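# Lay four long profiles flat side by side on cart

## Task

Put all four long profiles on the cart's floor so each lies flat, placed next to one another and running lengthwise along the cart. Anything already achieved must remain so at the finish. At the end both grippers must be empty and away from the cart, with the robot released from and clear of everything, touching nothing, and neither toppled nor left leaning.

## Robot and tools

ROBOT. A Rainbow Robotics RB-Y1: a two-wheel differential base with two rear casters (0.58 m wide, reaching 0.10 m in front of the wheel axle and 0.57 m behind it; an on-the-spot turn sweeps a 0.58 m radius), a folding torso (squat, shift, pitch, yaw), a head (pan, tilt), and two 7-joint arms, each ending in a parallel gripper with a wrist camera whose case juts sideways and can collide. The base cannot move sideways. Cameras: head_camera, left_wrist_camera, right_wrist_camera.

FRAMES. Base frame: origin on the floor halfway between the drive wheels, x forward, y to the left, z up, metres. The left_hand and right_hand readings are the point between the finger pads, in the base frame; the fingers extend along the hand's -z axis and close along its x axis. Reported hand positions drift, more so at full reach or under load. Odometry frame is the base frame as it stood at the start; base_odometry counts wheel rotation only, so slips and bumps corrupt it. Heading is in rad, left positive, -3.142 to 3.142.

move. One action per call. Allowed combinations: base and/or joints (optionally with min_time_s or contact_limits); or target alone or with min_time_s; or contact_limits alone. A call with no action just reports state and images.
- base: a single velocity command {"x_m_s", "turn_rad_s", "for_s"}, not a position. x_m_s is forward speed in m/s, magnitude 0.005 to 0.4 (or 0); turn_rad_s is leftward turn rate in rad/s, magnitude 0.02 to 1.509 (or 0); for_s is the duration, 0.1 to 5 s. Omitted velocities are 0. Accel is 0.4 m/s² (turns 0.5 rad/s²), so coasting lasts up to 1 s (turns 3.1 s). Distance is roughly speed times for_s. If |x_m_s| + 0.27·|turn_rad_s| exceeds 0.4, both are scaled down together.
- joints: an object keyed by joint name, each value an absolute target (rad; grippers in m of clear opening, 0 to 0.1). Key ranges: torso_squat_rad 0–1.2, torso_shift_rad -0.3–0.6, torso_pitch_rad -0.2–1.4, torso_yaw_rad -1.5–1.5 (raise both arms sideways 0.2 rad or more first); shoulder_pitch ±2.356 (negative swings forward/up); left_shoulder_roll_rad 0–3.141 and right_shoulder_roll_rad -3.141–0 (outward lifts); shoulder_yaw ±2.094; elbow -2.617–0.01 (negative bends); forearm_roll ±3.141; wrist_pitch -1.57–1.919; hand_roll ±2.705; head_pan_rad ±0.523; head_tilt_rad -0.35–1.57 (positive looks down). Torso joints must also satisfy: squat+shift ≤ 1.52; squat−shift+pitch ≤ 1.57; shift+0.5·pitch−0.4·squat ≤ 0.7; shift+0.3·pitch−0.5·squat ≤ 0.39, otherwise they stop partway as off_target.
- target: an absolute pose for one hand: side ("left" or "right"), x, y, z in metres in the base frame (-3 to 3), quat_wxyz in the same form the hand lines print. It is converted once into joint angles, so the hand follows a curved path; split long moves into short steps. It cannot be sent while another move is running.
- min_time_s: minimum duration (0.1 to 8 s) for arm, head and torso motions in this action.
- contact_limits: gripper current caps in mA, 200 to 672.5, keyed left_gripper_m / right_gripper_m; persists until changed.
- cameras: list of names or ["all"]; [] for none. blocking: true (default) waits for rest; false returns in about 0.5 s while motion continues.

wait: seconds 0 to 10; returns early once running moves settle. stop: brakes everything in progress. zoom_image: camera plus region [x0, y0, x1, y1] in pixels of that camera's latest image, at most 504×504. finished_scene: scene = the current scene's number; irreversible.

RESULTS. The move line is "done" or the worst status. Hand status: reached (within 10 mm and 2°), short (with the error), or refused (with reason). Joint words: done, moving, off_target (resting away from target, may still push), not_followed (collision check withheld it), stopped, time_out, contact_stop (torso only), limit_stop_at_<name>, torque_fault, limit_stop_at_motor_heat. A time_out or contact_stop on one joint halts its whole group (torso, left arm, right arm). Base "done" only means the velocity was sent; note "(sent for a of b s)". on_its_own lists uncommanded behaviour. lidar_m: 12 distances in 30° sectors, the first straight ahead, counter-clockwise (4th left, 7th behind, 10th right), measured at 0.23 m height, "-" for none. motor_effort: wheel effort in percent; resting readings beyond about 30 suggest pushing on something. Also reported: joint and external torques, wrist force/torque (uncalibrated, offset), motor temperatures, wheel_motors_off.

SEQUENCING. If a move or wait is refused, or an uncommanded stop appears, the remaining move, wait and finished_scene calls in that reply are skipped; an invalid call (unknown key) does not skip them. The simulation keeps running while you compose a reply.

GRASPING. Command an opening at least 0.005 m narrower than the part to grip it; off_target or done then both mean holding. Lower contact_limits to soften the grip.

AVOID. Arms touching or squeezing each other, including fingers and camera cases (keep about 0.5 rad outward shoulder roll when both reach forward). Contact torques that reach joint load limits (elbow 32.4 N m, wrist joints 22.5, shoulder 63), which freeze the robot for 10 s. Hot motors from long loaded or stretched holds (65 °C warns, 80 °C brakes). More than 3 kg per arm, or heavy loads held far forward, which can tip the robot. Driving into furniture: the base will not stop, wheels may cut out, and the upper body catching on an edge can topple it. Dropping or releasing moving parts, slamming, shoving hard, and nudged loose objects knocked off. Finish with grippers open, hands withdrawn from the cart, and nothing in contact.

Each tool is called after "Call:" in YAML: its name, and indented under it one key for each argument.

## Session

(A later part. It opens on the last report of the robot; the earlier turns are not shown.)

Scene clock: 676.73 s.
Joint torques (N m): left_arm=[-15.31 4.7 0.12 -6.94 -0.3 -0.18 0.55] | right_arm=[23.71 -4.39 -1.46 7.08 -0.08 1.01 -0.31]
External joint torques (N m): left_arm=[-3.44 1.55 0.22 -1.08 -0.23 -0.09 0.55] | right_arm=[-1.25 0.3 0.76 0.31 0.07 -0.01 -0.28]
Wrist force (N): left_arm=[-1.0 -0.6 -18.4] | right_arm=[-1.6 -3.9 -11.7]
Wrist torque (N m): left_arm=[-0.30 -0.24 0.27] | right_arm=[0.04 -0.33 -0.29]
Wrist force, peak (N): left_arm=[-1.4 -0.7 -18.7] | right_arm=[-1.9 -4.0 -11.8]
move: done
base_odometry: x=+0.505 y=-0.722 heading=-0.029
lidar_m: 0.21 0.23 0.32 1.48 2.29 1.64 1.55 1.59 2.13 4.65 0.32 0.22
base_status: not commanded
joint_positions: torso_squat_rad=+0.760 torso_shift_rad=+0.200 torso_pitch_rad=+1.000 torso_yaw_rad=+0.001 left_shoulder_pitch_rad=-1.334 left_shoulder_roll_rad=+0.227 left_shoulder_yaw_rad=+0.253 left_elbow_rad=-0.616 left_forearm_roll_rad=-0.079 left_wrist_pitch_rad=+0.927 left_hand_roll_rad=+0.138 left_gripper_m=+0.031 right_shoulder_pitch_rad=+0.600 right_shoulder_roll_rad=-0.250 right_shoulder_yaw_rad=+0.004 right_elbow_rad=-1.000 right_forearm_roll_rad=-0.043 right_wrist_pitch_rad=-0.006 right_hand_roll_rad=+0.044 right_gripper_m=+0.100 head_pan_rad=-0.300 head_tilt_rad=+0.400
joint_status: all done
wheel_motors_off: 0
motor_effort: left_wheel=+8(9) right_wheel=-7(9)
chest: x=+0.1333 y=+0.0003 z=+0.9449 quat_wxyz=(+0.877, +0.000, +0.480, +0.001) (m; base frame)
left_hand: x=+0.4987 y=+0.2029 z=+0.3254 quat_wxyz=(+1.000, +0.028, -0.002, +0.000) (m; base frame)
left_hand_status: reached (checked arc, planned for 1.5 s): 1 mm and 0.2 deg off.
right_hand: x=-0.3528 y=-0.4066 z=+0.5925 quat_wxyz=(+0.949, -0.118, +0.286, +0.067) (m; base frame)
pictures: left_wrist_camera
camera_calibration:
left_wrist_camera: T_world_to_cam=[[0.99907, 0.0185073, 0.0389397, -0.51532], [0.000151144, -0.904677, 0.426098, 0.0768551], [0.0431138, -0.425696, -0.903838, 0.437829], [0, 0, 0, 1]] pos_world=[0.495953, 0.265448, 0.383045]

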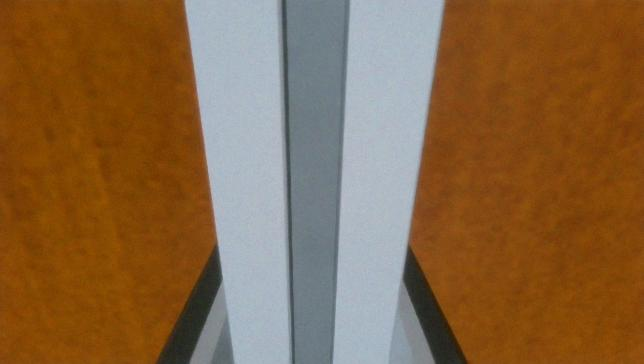

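Call:
move:
  target: {"side": "left", "x": 0.50, "y": 0.203, "z": 0.313, "quat_wxyz": [0.9996, 0.0285, 0, 0]}
  min_time_s: 1

Call:
move:
  target: {"side": "left", "x": 0.50, "y": 0.203, "z": 0.306, "quat_wxyz": [0.9996, 0.0285, 0, 0]}
  min_time_s: 1
  cameras: ["left_wrist_camera", "head_camera"]

Scene clock: 683.10 s.
Joint torques (N m): left_arm=[-15.5 5.25 1.3 -5.91 -0.3 0.33 0.34] | right_arm=[23.44 -4.62 -1.97 7.17 0.01 1.08 -0.23]
External joint torques (N m): left_arm=[-2.78 1.69 1.39 -1.1 -0.24 0.42 0.34] | right_arm=[-1.52 0.07 0.24 0.4 0.16 0.07 -0.2]
Wrist force (N): left_arm=[-1.0 -0.8 -18.0] | right_arm=[-1.9 -3.9 -11.5]
Wrist torque (N m): left_arm=[-0.27 -0.20 0.23] | right_arm=[0.06 -0.35 -0.27]
Wrist force, peak (N): left_arm=[-2.0 -0.9 -19.5] | right_arm=[-1.5 -4.1 -11.8]
move: done
base_odometry: x=+0.505 y=-0.722 heading=-0.029
lidar_m: 0.21 0.23 0.32 1.48 2.28 1.64 1.53 1.58 2.11 4.66 0.32 0.23
base_status: not commanded
joint_positions: torso_squat_rad=+0.760 torso_shift_rad=+0.200 torso_pitch_rad=+1.000 torso_yaw_rad=+0.001 left_shoulder_pitch_rad=-1.457 left_shoulder_roll_rad=+0.262 left_shoulder_yaw_rad=+0.254 left_elbow_rad=-0.321 left_forearm_roll_rad=-0.081 left_wrist_pitch_rad=+0.755 left_hand_roll_rad=+0.160 left_gripper_m=+0.031 right_shoulder_pitch_rad=+0.600 right_shoulder_roll_rad=-0.250 right_shoulder_yaw_rad=+0.004 right_elbow_rad=-1.000 right_forearm_roll_rad=-0.043 right_wrist_pitch_rad=-0.006 right_hand_roll_rad=+0.044 right_gripper_m=+0.100 head_pan_rad=-0.300 head_tilt_rad=+0.400
joint_status: all done
wheel_motors_off: 0
motor_effort: left_wheel=+8(8) right_wheel=-8(10)
chest: x=+0.1333 y=+0.0003 z=+0.9449 quat_wxyz=(+0.877, +0.000, +0.480, +0.001) (m; base frame)
left_hand: x=+0.4989 y=+0.2030 z=+0.3135 quat_wxyz=(+1.000, +0.027, -0.004, +0.000) (m; base frame)
left_hand_status: reached (checked arc, planned for 1.0 s): 1 mm and 0.5 deg off.
right_hand: x=-0.3528 y=-0.4066 z=+0.5925 quat_wxyz=(+0.949, -0.118, +0.286, +0.067) (m; base frame)
camera_calibration:
head_camera: T_world_to_cam=[[-0.197733, -0.936718, 0.288896, -0.230879], [-0.962537, 0.129754, -0.238088, 0.604825], [0.185536, -0.325151, -0.927283, 0.842332], [0, 0, 0, 1]] pos_world=[0.380231, -0.0208611, 0.991782]
left_wrist_camera: T_world_to_cam=[[0.998865, 0.0182105, 0.0440086, -0.51645], [-0.00232046, -0.904312, 0.426867, 0.0829092], [0.047571, -0.426485, -0.903243, 0.424797], [0, 0, 0, 1]] pos_world=[0.495849, 0.26555, 0.371032]
right_wrist_camera: T_world_to_cam=[[-0.834874, -0.043578, 0.548714, -0.635717], [0.0748698, 0.978607, 0.191635, 0.340963], [-0.545326, 0.201073, -0.81375, 0.445573], [0, 0, 0, 1]] pos_world=[-0.313289, -0.450965, 0.646072]

Scene clock: 684.43 s.
Joint torques (N m): left_arm=[-16.29 5.3 -1.16 -5.29 -0.32 -0.48 0.29] | right_arm=[23.67 -4.71 -1.76 6.9 0.09 1.34 -0.25]
External joint torques (N m): left_arm=[-3.79 1.77 -1.07 -0.75 -0.27 -0.32 0.29] | right_arm=[-1.29 -0.02 0.45 0.13 0.24 0.32 -0.22]
Wrist force (N): left_arm=[-1.5 -0.8 -17.9] | right_arm=[-1.6 -4.0 -11.5]
Wrist torque (N m): left_arm=[-0.47 -0.18 0.22] | right_arm=[0.07 -0.33 -0.29]
Wrist force, peak (N): left_arm=[-2.1 -0.4 -18.9] | right_arm=[-1.7 -4.0 -11.8]
move: short
base_odometry: x=+0.505 y=-0.722 heading=-0.029
lidar_m: 0.22 0.23 0.33 1.49 2.29 1.63 1.54 1.57 2.12 4.65 0.31 0.23
base_status: not commanded
joint_positions: torso_squat_rad=+0.760 torso_shift_rad=+0.200 torso_pitch_rad=+1.000 torso_yaw_rad=+0.001 left_shoulder_pitch_rad=-1.460 left_shoulder_roll_rad=+0.264 left_shoulder_yaw_rad=+0.253 left_elbow_rad=-0.267 left_forearm_roll_rad=-0.081 left_wrist_pitch_rad=+0.663 left_hand_roll_rad=+0.163 left_gripper_m=+0.031 right_shoulder_pitch_rad=+0.600 right_shoulder_roll_rad=-0.250 right_shoulder_yaw_rad=+0.004 right_elbow_rad=-1.000 right_forearm_roll_rad=-0.043 right_wrist_pitch_rad=-0.006 right_hand_roll_rad=+0.044 right_gripper_m=+0.100 head_pan_rad=-0.300 head_tilt_rad=+0.400
joint_status: all done
wheel_motors_off: 0
motor_effort: left_wheel=+7(8) right_wheel=-7(9)
chest: x=+0.1333 y=+0.0003 z=+0.9449 quat_wxyz=(+0.877, +0.000, +0.480, +0.001) (m; base frame)
left_hand: x=+0.4985 y=+0.2029 z=+0.3066 quat_wxyz=(+0.999, +0.024, -0.025, -0.001) (m; base frame)
left_hand_status: short (checked arc, as near as the solve gets, planned for 1.0 s): 2 mm and 2.9 deg off. The place is met; only the turn is off.
right_hand: x=-0.3528 y=-0.4066 z=+0.5925 quat_wxyz=(+0.949, -0.118, +0.286, +0.067) (m; base frame)
pictures: head_camera, left_wrist_camera
camera_calibration:
head_camera: T_world_to_cam=[[-0.197733, -0.936718, 0.288896, -0.230879], [-0.962537, 0.129754, -0.238088, 0.604825], [0.185536, -0.325151, -0.927283, 0.842332], [0, 0, 0, 1]] pos_world=[0.380231, -0.0208611, 0.991782]
left_wrist_camera: T_world_to_cam=[[0.996248, 0.0166437, 0.0849278, -0.526665], [-0.0219056, -0.90088, 0.433514, 0.0927213], [0.083725, -0.433748, -0.897136, 0.400151], [0, 0, 0, 1]] pos_world=[0.493218, 0.265861, 0.363522]

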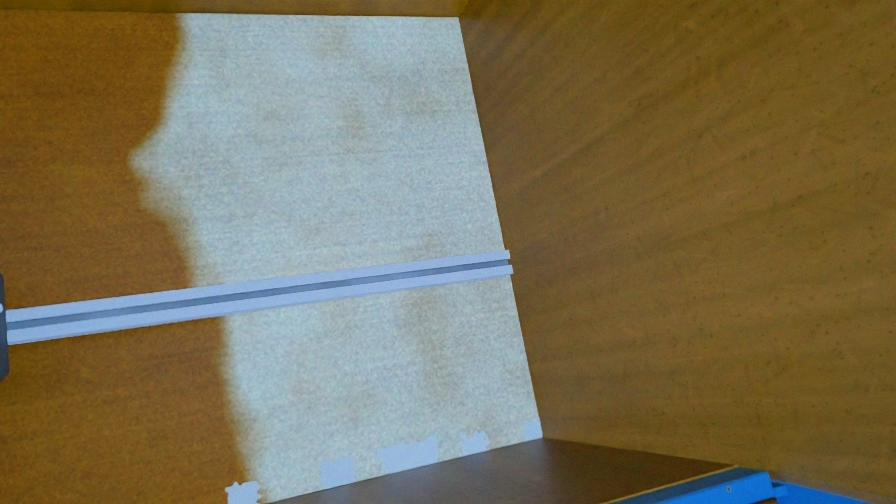

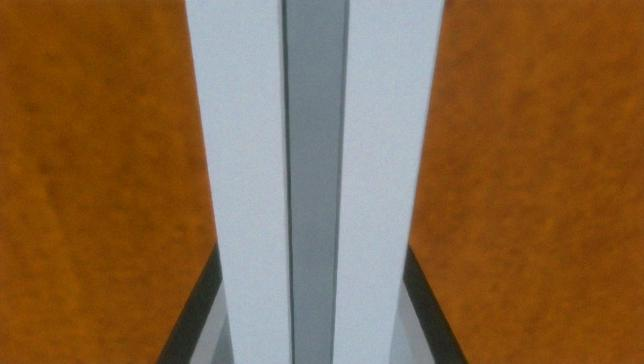

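Call:
move:
  target: {"side": "left", "x": 0.46, "y": 0.203, "z": 0.37, "quat_wxyz": [0.9996, 0.0285, 0, 0]}
  min_time_s: 1

Call:
move:
  joints: {"torso_squat_rad": 0.6, "torso_pitch_rad": 1.2, "torso_shift_rad": 0.25}
  min_time_s: 2

Call:
move:
  target: {"side": "left", "x": 0.50, "y": 0.203, "z": 0.325, "quat_wxyz": [0.9996, 0.0285, 0, 0]}
  min_time_s: 1.5
  cameras: ["left_wrist_camera", "head_camera"]

Scene clock: 702.90 s.
Joint torques (N m): left_arm=[-12.11 2.28 -0.84 -9.92 -0.37 -0.22 0.23] | right_arm=[23.79 -4.53 -1.66 7.02 0.07 0.94 -0.13]
External joint torques (N m): left_arm=[-3.73 0.68 -0.62 -2.52 -0.28 -0.14 0.23] | right_arm=[-1.17 0.16 0.56 0.25 0.22 -0.08 -0.1]
Wrist force (N): left_arm=[-1.1 -0.5 -18.2] | right_arm=[-1.5 -4.0 -11.8]
Wrist torque (N m): left_arm=[-0.02 -0.24 0.35] | right_arm=[0.06 -0.32 -0.29]
Wrist force, peak (N): left_arm=[-4.4 -1.5 -19.5] | right_arm=[-1.5 -3.8 -11.9]
move: done
base_odometry: x=+0.505 y=-0.722 heading=-0.029
lidar_m: 0.21 0.23 0.33 1.48 2.29 1.64 1.54 1.58 2.11 4.66 0.31 0.23
base_status: not commanded
joint_positions: torso_squat_rad=+0.760 torso_shift_rad=+0.200 torso_pitch_rad=+1.000 torso_yaw_rad=+0.001 left_shoulder_pitch_rad=-1.025 left_shoulder_roll_rad=+0.137 left_shoulder_yaw_rad=+0.216 left_elbow_rad=-1.251 left_forearm_roll_rad=-0.086 left_wrist_pitch_rad=+1.249 left_hand_roll_rad=+0.108 left_gripper_m=+0.031 right_shoulder_pitch_rad=+0.600 right_shoulder_roll_rad=-0.250 right_shoulder_yaw_rad=+0.004 right_elbow_rad=-1.000 right_forearm_roll_rad=-0.043 right_wrist_pitch_rad=-0.006 right_hand_roll_rad=+0.044 right_gripper_m=+0.100 head_pan_rad=-0.300 head_tilt_rad=+0.400
joint_status: all done
wheel_motors_off: 0
motor_effort: left_wheel=+9(10) right_wheel=-6(10)
chest: x=+0.1333 y=+0.0003 z=+0.9449 quat_wxyz=(+0.878, +0.000, +0.480, +0.001) (m; base frame)
left_hand: x=+0.4592 y=+0.2032 z=+0.3698 quat_wxyz=(+1.000, +0.029, +0.001, +0.000) (m; base frame)
left_hand_status: reached (checked arc, planned for 1.3 s): 1 mm and 0.1 deg off.
right_hand: x=-0.3528 y=-0.4066 z=+0.5924 quat_wxyz=(+0.949, -0.118, +0.285, +0.067) (m; base frame)
camera_calibration:
head_camera: T_world_to_cam=[[-0.197878, -0.936732, 0.288751, -0.23068], [-0.962488, 0.129888, -0.238215, 0.604935], [0.185639, -0.325057, -0.927295, 0.842308], [0, 0, 0, 1]] pos_world=[0.380231, -0.0208609, 0.991782]
left_wrist_camera: T_world_to_cam=[[0.99924, 0.019145, 0.0339419, -0.475905], [0.00291927, -0.905326, 0.424708, 0.0574839], [0.0388595, -0.424286, -0.904694, 0.481732], [0, 0, 0, 1]] pos_world=[0.456656, 0.265545, 0.42756]
right_wrist_camera: T_world_to_cam=[[-0.834949, -0.0435494, 0.548601, -0.6356], [0.074864, 0.978609, 0.191625, 0.340988], [-0.545211, 0.201067, -0.813828, 0.445576], [0, 0, 0, 1]] pos_world=[-0.313288, -0.450965, 0.645972]

Scene clock: 705.20 s.
Joint torques (N m): left_arm=[-5.88 0.43 -1.56 -7.93 -0.5 0.74 0.32] | right_arm=[24.88 -3.49 -0.63 8.52 0.1 1.48 -0.11]
External joint torques (N m): left_arm=[-1.86 0.17 -1.25 -1.79 -0.46 0.45 0.31] | right_arm=[-1.38 0.06 1.17 0.34 0.29 0.15 -0.07]
Wrist force (N): left_arm=[1.8 -1.2 -17.9] | right_arm=[-0.5 -3.7 -10.6]
Wrist torque (N m): left_arm=[-0.20 -0.19 0.21] | right_arm=[0.04 -0.26 -0.27]
Wrist force, peak (N): left_arm=[1.1 -0.9 -18.8] | right_arm=[-1.6 -3.8 -11.9]
move: done
base_odometry: x=+0.505 y=-0.722 heading=-0.029
lidar_m: 0.22 0.22 0.32 1.49 2.29 1.62 1.54 1.59 2.11 4.67 0.32 0.23
base_status: not commanded
joint_positions: torso_squat_rad=+0.600 torso_shift_rad=+0.250 torso_pitch_rad=+1.201 torso_yaw_rad=+0.001 left_shoulder_pitch_rad=-1.025 left_shoulder_roll_rad=+0.137 left_shoulder_yaw_rad=+0.216 left_elbow_rad=-1.251 left_forearm_roll_rad=-0.086 left_wrist_pitch_rad=+1.249 left_hand_roll_rad=+0.108 left_gripper_m=+0.031 right_shoulder_pitch_rad=+0.600 right_shoulder_roll_rad=-0.250 right_shoulder_yaw_rad=+0.004 right_elbow_rad=-1.000 right_forearm_roll_rad=-0.043 right_wrist_pitch_rad=-0.006 right_hand_roll_rad=+0.044 right_gripper_m=+0.100 head_pan_rad=-0.300 head_tilt_rad=+0.400
joint_status: all done
wheel_motors_off: 0
motor_effort: left_wheel=+9(10) right_wheel=-7(9)
chest: x=+0.2035 y=+0.0003 z=+0.9522 quat_wxyz=(+0.825, +0.000, +0.565, +0.001) (m; base frame)
left_hand: x=+0.4088 y=+0.2031 z=+0.3238 quat_wxyz=(+0.995, +0.028, +0.100, -0.003) (m; base frame)
right_hand: x=-0.3430 y=-0.4066 z=+0.7035 quat_wxyz=(+0.915, -0.110, +0.379, +0.078) (m; base frame)
camera_calibration:
head_camera: T_world_to_cam=[[-0.136434, -0.936735, 0.322357, -0.263408], [-0.990646, 0.129859, -0.0419241, 0.493062], [-0.00258909, -0.325061, -0.945689, 0.891863], [0, 0, 0, 1]] pos_world=[0.454821, -0.020861, 0.949008]
left_wrist_camera: T_world_to_cam=[[0.986102, 0.0191203, -0.165037, -0.354186], [0.087141, -0.905277, 0.415789, 0.0455844], [-0.141455, -0.424392, -0.894361, 0.512514], [0, 0, 0, 1]] pos_world=[0.417789, 0.265545, 0.380966]
right_wrist_camera: T_world_to_cam=[[-0.709114, -0.0435888, 0.703746, -0.75436], [0.111461, 0.978608, 0.172925, 0.344669], [-0.696229, 0.201064, -0.689086, 0.401801], [0, 0, 0, 1]] pos_world=[-0.293599, -0.450965, 0.748151]

Scene clock: 707.03 s.
Joint torques (N m): left_arm=[-9.62 2.68 0.42 -8.34 -0.59 0.08 0.71] | right_arm=[25.09 -3.63 -1.24 8.44 -0.11 1.41 -0.2]
External joint torques (N m): left_arm=[-2.86 1.39 0.61 -1.66 -0.51 0.16 0.71] | right_arm=[-1.17 -0.08 0.56 0.25 0.08 0.09 -0.16]
Wrist force (N): left_arm=[-1.0 -0.9 -18.0] | right_arm=[-0.3 -3.9 -10.7]
Wrist torque (N m): left_arm=[-0.29 -0.24 0.26] | right_arm=[0.06 -0.24 -0.29]
Wrist force, peak (N): left_arm=[-0.6 -1.4 -18.5] | right_arm=[-0.2 -4.0 -11.2]
move: done
base_odometry: x=+0.505 y=-0.722 heading=-0.029
lidar_m: 0.22 0.23 0.32 1.49 2.29 1.63 1.54 1.59 2.11 4.65 0.31 0.23
base_status: not commanded
joint_positions: torso_squat_rad=+0.600 torso_shift_rad=+0.250 torso_pitch_rad=+1.201 torso_yaw_rad=+0.001 left_shoulder_pitch_rad=-1.160 left_shoulder_roll_rad=+0.186 left_shoulder_yaw_rad=+0.225 left_elbow_rad=-1.147 left_forearm_roll_rad=-0.091 left_wrist_pitch_rad=+1.086 left_hand_roll_rad=+0.134 left_gripper_m=+0.031 right_shoulder_pitch_rad=+0.600 right_shoulder_roll_rad=-0.250 right_shoulder_yaw_rad=+0.004 right_elbow_rad=-1.000 right_forearm_roll_rad=-0.043 right_wrist_pitch_rad=-0.006 right_hand_roll_rad=+0.044 right_gripper_m=+0.100 head_pan_rad=-0.300 head_tilt_rad=+0.400
joint_status: all done
wheel_motors_off: 0
motor_effort: left_wheel=+9(9) right_wheel=-8(9)
chest: x=+0.2035 y=+0.0003 z=+0.9522 quat_wxyz=(+0.825, +0.000, +0.565, +0.001) (m; base frame)
left_hand: x=+0.4990 y=+0.2029 z=+0.3254 quat_wxyz=(+1.000, +0.028, +0.000, +0.000) (m; base frame)
left_hand_status: reached (checked arc, planned for 1.5 s): 1 mm and 0.0 deg off.
right_hand: x=-0.3430 y=-0.4066 z=+0.7035 quat_wxyz=(+0.915, -0.110, +0.379, +0.078) (m; base frame)
pictures: head_camera, left_wrist_camera
camera_calibration:
head_camera: T_world_to_cam=[[-0.136434, -0.936735, 0.322357, -0.263408], [-0.990646, 0.129859, -0.0419241, 0.493062], [-0.00258909, -0.325061, -0.945689, 0.891863], [0, 0, 0, 1]] pos_world=[0.454821, -0.020861, 0.949008]
left_wrist_camera: T_world_to_cam=[[0.99922, 0.0186874, 0.0348018, -0.514362], [0.00211002, -0.905012, 0.42538, 0.0761079], [0.0394453, -0.424975, -0.904345, 0.439688], [0, 0, 0, 1]] pos_world=[0.496456, 0.265347, 0.383156]

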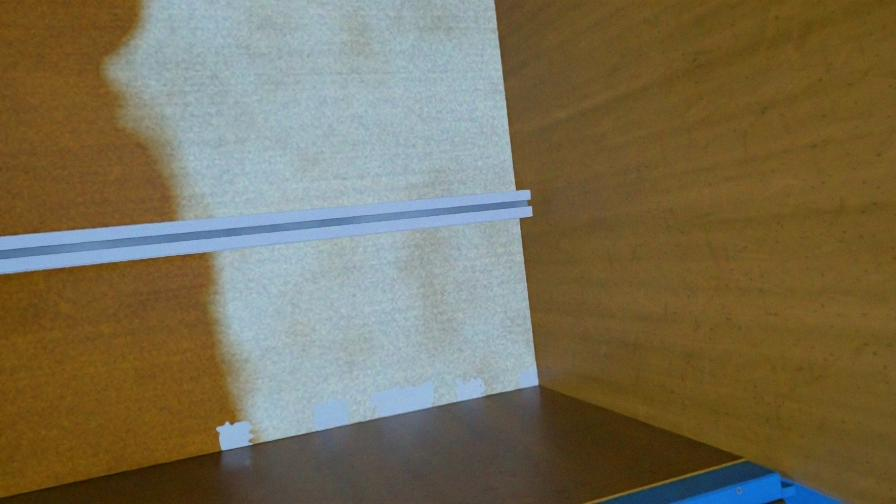

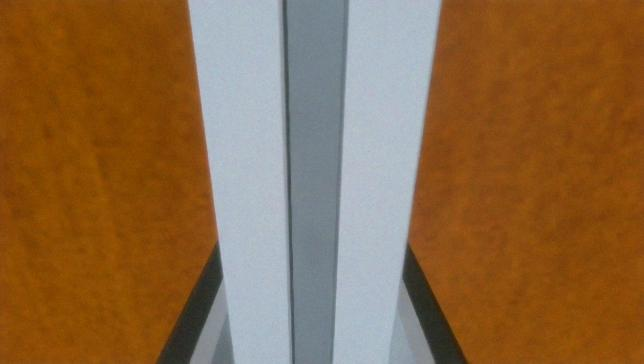

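Call:
move:
  target: {"side": "left", "x": 0.50, "y": 0.203, "z": 0.310, "quat_wxyz": [0.9996, 0.0285, 0, 0]}
  min_time_s: 1

Call:
move:
  target: {"side": "left", "x": 0.50, "y": 0.203, "z": 0.303, "quat_wxyz": [0.9996, 0.0285, 0, 0]}
  min_time_s: 1

Call:
move:
  target: {"side": "left", "x": 0.50, "y": 0.203, "z": 0.298, "quat_wxyz": [0.9996, 0.0285, 0, 0]}
  min_time_s: 1
  cameras: ["left_wrist_camera", "head_camera"]

Scene clock: 716.17 s.
Joint torques (N m): left_arm=[-9.1 3.41 0.7 -7.49 -0.5 0.03 0.36] | right_arm=[24.54 -3.48 -0.92 8.61 -0.03 1.41 -0.28]
External joint torques (N m): left_arm=[-2 1.97 0.86 -1.22 -0.43 0.11 0.36] | right_arm=[-1.72 0.07 0.89 0.42 0.16 0.09 -0.24]
Wrist force (N): left_arm=[-0.9 -0.3 -18.6] | right_arm=[-0.1 -3.8 -11.1]
Wrist torque (N m): left_arm=[-0.29 -0.24 0.27] | right_arm=[0.05 -0.22 -0.28]
Wrist force, peak (N): left_arm=[-0.9 -0.3 -18.6] | right_arm=[-0.3 -4.0 -11.2]
move: done
base_odometry: x=+0.505 y=-0.722 heading=-0.029
lidar_m: 0.21 0.22 0.33 1.49 2.29 1.62 1.53 1.59 2.11 4.66 0.31 0.22
base_status: not commanded
joint_positions: torso_squat_rad=+0.600 torso_shift_rad=+0.250 torso_pitch_rad=+1.201 torso_yaw_rad=+0.001 left_shoulder_pitch_rad=-1.204 left_shoulder_roll_rad=+0.199 left_shoulder_yaw_rad=+0.227 left_elbow_rad=-1.022 left_forearm_roll_rad=-0.091 left_wrist_pitch_rad=+1.008 left_hand_roll_rad=+0.145 left_gripper_m=+0.031 right_shoulder_pitch_rad=+0.600 right_shoulder_roll_rad=-0.250 right_shoulder_yaw_rad=+0.004 right_elbow_rad=-1.000 right_forearm_roll_rad=-0.043 right_wrist_pitch_rad=-0.006 right_hand_roll_rad=+0.044 right_gripper_m=+0.100 head_pan_rad=-0.300 head_tilt_rad=+0.400
joint_status: all done
wheel_motors_off: 0
motor_effort: left_wheel=+9(10) right_wheel=-6(8)
chest: x=+0.2035 y=+0.0003 z=+0.9522 quat_wxyz=(+0.825, +0.000, +0.565, +0.001) (m; base frame)
left_hand: x=+0.4992 y=+0.2029 z=+0.3101 quat_wxyz=(+1.000, +0.028, +0.000, +0.000) (m; base frame)
left_hand_status: reached (checked arc, planned for 1.0 s): 1 mm and 0.1 deg off.
right_hand: x=-0.3430 y=-0.4066 z=+0.7035 quat_wxyz=(+0.915, -0.110, +0.379, +0.078) (m; base frame)
camera_calibration:
head_camera: T_world_to_cam=[[-0.136434, -0.936735, 0.322357, -0.263408], [-0.990646, 0.129859, -0.0419241, 0.493062], [-0.00258909, -0.325061, -0.945689, 0.891863], [0, 0, 0, 1]] pos_world=[0.454821, -0.020861, 0.949008]
left_wrist_camera: T_world_to_cam=[[0.999227, 0.018605, 0.0346213, -0.51394], [0.00211576, -0.905051, 0.425297, 0.0826056], [0.0392467, -0.424895, -0.904391, 0.425806], [0, 0, 0, 1]] pos_world=[0.496656, 0.265247, 0.367756]
right_wrist_camera: T_world_to_cam=[[-0.709114, -0.0435888, 0.703746, -0.75436], [0.111461, 0.978608, 0.172925, 0.344669], [-0.696229, 0.201064, -0.689086, 0.401801], [0, 0, 0, 1]] pos_world=[-0.293599, -0.450965, 0.748151]

Scene clock: 717.67 s.
Joint torques (N m): left_arm=[-9.75 3.33 0.2 -7.51 -0.65 -1.33 0.61] | right_arm=[25.04 -3.1 -1.6 8.44 -0.03 1.58 -0.32]
External joint torques (N m): left_arm=[-2.43 1.8 0.34 -1.46 -0.58 -1.26 0.61] | right_arm=[-1.23 0.45 0.2 0.25 0.16 0.26 -0.28]
Wrist force (N): left_arm=[-6.8 -0.2 -4.0] | right_arm=[-0.3 -3.9 -10.8]
Wrist torque (N m): left_arm=[-0.33 -0.41 0.22] | right_arm=[0.06 -0.24 -0.28]
Wrist force, peak (N): left_arm=[-16.9 2.7 12.6] | right_arm=[-0.3 -4.0 -11.1]
move: done
base_odometry: x=+0.505 y=-0.722 heading=-0.029
lidar_m: 0.22 0.23 0.32 1.48 2.29 1.64 1.54 1.58 2.13 4.65 0.31 0.23
base_status: not commanded
joint_positions: torso_squat_rad=+0.600 torso_shift_rad=+0.250 torso_pitch_rad=+1.200 torso_yaw_rad=+0.001 left_shoulder_pitch_rad=-1.228 left_shoulder_roll_rad=+0.206 left_shoulder_yaw_rad=+0.228 left_elbow_rad=-0.956 left_forearm_roll_rad=-0.092 left_wrist_pitch_rad=+0.968 left_hand_roll_rad=+0.151 left_gripper_m=+0.031 right_shoulder_pitch_rad=+0.600 right_shoulder_roll_rad=-0.250 right_shoulder_yaw_rad=+0.004 right_elbow_rad=-1.000 right_forearm_roll_rad=-0.043 right_wrist_pitch_rad=-0.006 right_hand_roll_rad=+0.044 right_gripper_m=+0.100 head_pan_rad=-0.300 head_tilt_rad=+0.400
joint_status: all done
wheel_motors_off: 0
motor_effort: left_wheel=+9(10) right_wheel=-7(9)
chest: x=+0.2033 y=+0.0003 z=+0.9524 quat_wxyz=(+0.825, +0.000, +0.565, +0.001) (m; base frame)
left_hand: x=+0.4993 y=+0.2028 z=+0.3032 quat_wxyz=(+1.000, +0.028, +0.000, +0.000) (m; base frame)
left_hand_status: reached (checked arc, planned for 1.0 s): 1 mm and 0.1 deg off.
right_hand: x=-0.3430 y=-0.4065 z=+0.7034 quat_wxyz=(+0.916, -0.110, +0.379, +0.078) (m; base frame)
camera_calibration:
head_camera: T_world_to_cam=[[-0.136639, -0.93673, 0.322285, -0.263401], [-0.990619, 0.129892, -0.0424602, 0.493377], [-0.00208836, -0.325063, -0.94569, 0.892013], [0, 0, 0, 1]] pos_world=[0.454621, -0.0208609, 0.949407]
left_wrist_camera: T_world_to_cam=[[0.999227, 0.0186921, 0.0345836, -0.513813], [0.00221419, -0.905089, 0.425217, 0.0854871], [0.0392494, -0.424812, -0.90443, 0.419643], [0, 0, 0, 1]] pos_world=[0.496756, 0.265247, 0.360957]
right_wrist_camera: T_world_to_cam=[[-0.709526, -0.0436104, 0.703329, -0.754178], [0.111413, 0.978587, 0.173072, 0.344563], [-0.695816, 0.201159, -0.689474, 0.402118], [0, 0, 0, 1]] pos_world=[-0.293697, -0.450965, 0.748051]

Scene clock: 719.00 s.
Joint torques (N m): left_arm=[-6.36 5.08 0.76 0.25 -0.75 -6.9 0.77] | right_arm=[24.94 -2.85 -1.72 8.56 -0.01 1.6 -0.22]
External joint torques (N m): left_arm=[1.16 3.46 0.89 6.18 -0.68 -6.82 0.77] | right_arm=[-1.32 0.7 0.08 0.4 0.18 0.28 -0.18]
Wrist force (N): left_arm=[-33.8 4.8 88.0] | right_arm=[-0.5 -3.6 -11.0]
Wrist torque (N m): left_arm=[-1.06 -1.21 -0.02] | right_arm=[0.03 -0.27 -0.28]
Wrist force, peak (N): left_arm=[-35.1 5.4 89.1] | right_arm=[-0.2 -4.0 -11.3]
move: done
base_odometry: x=+0.505 y=-0.722 heading=-0.029
lidar_m: 0.22 0.23 0.32 1.48 2.29 1.63 1.54 1.58 2.11 4.67 0.31 0.22
base_status: not commanded
joint_positions: torso_squat_rad=+0.600 torso_shift_rad=+0.249 torso_pitch_rad=+1.197 torso_yaw_rad=+0.002 left_shoulder_pitch_rad=-1.245 left_shoulder_roll_rad=+0.211 left_shoulder_yaw_rad=+0.228 left_elbow_rad=-0.913 left_forearm_roll_rad=-0.092 left_wrist_pitch_rad=+0.941 left_hand_roll_rad=+0.155 left_gripper_m=+0.030 right_shoulder_pitch_rad=+0.600 right_shoulder_roll_rad=-0.250 right_shoulder_yaw_rad=+0.004 right_elbow_rad=-1.000 right_forearm_roll_rad=-0.043 right_wrist_pitch_rad=-0.006 right_hand_roll_rad=+0.044 right_gripper_m=+0.100 head_pan_rad=-0.300 head_tilt_rad=+0.400
joint_status: all done
wheel_motors_off: 0
motor_effort: left_wheel=+14(14) right_wheel=-4(10)
chest: x=+0.2023 y=+0.0002 z=+0.9532 quat_wxyz=(+0.826, +0.000, +0.564, +0.001) (m; base frame)
left_hand: x=+0.5006 y=+0.2028 z=+0.3008 quat_wxyz=(+1.000, +0.028, -0.001, +0.000) (m; base frame)
left_hand_status: reached (checked arc, planned for 1.0 s): 3 mm and 0.2 deg off.
right_hand: x=-0.3432 y=-0.4066 z=+0.7025 quat_wxyz=(+0.916, -0.110, +0.377, +0.078) (m; base frame)
pictures: head_camera, left_wrist_camera
camera_calibration:
head_camera: T_world_to_cam=[[-0.137289, -0.937008, 0.321197, -0.26278], [-0.990531, 0.129669, -0.0451048, 0.49503], [0.000614226, -0.324348, -0.945938, 0.89242], [0, 0, 0, 1]] pos_world=[0.453718, -0.0209618, 0.950906]
left_wrist_camera: T_world_to_cam=[[0.999087, 0.0186717, 0.0384274, -0.516123], [0.000556247, -0.905052, 0.4253, 0.0872468], [0.0427199, -0.424891, -0.904236, 0.415512], [0, 0, 0, 1]] pos_world=[0.497853, 0.265147, 0.358448]

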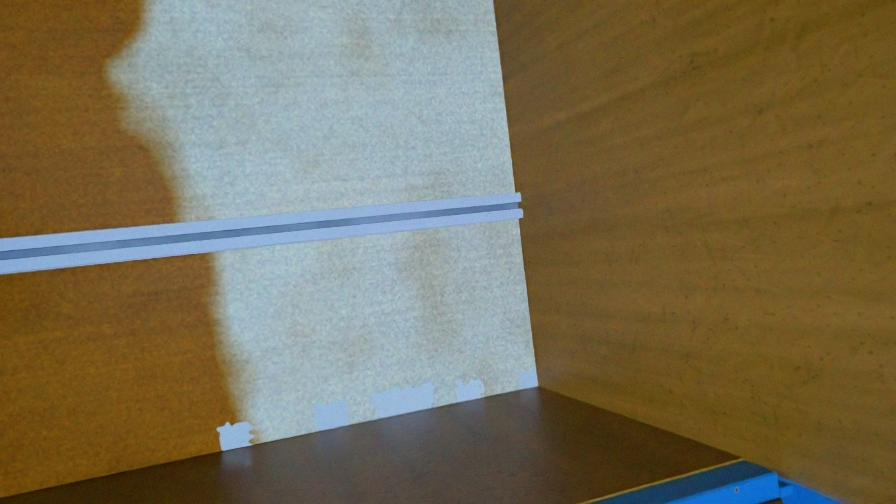

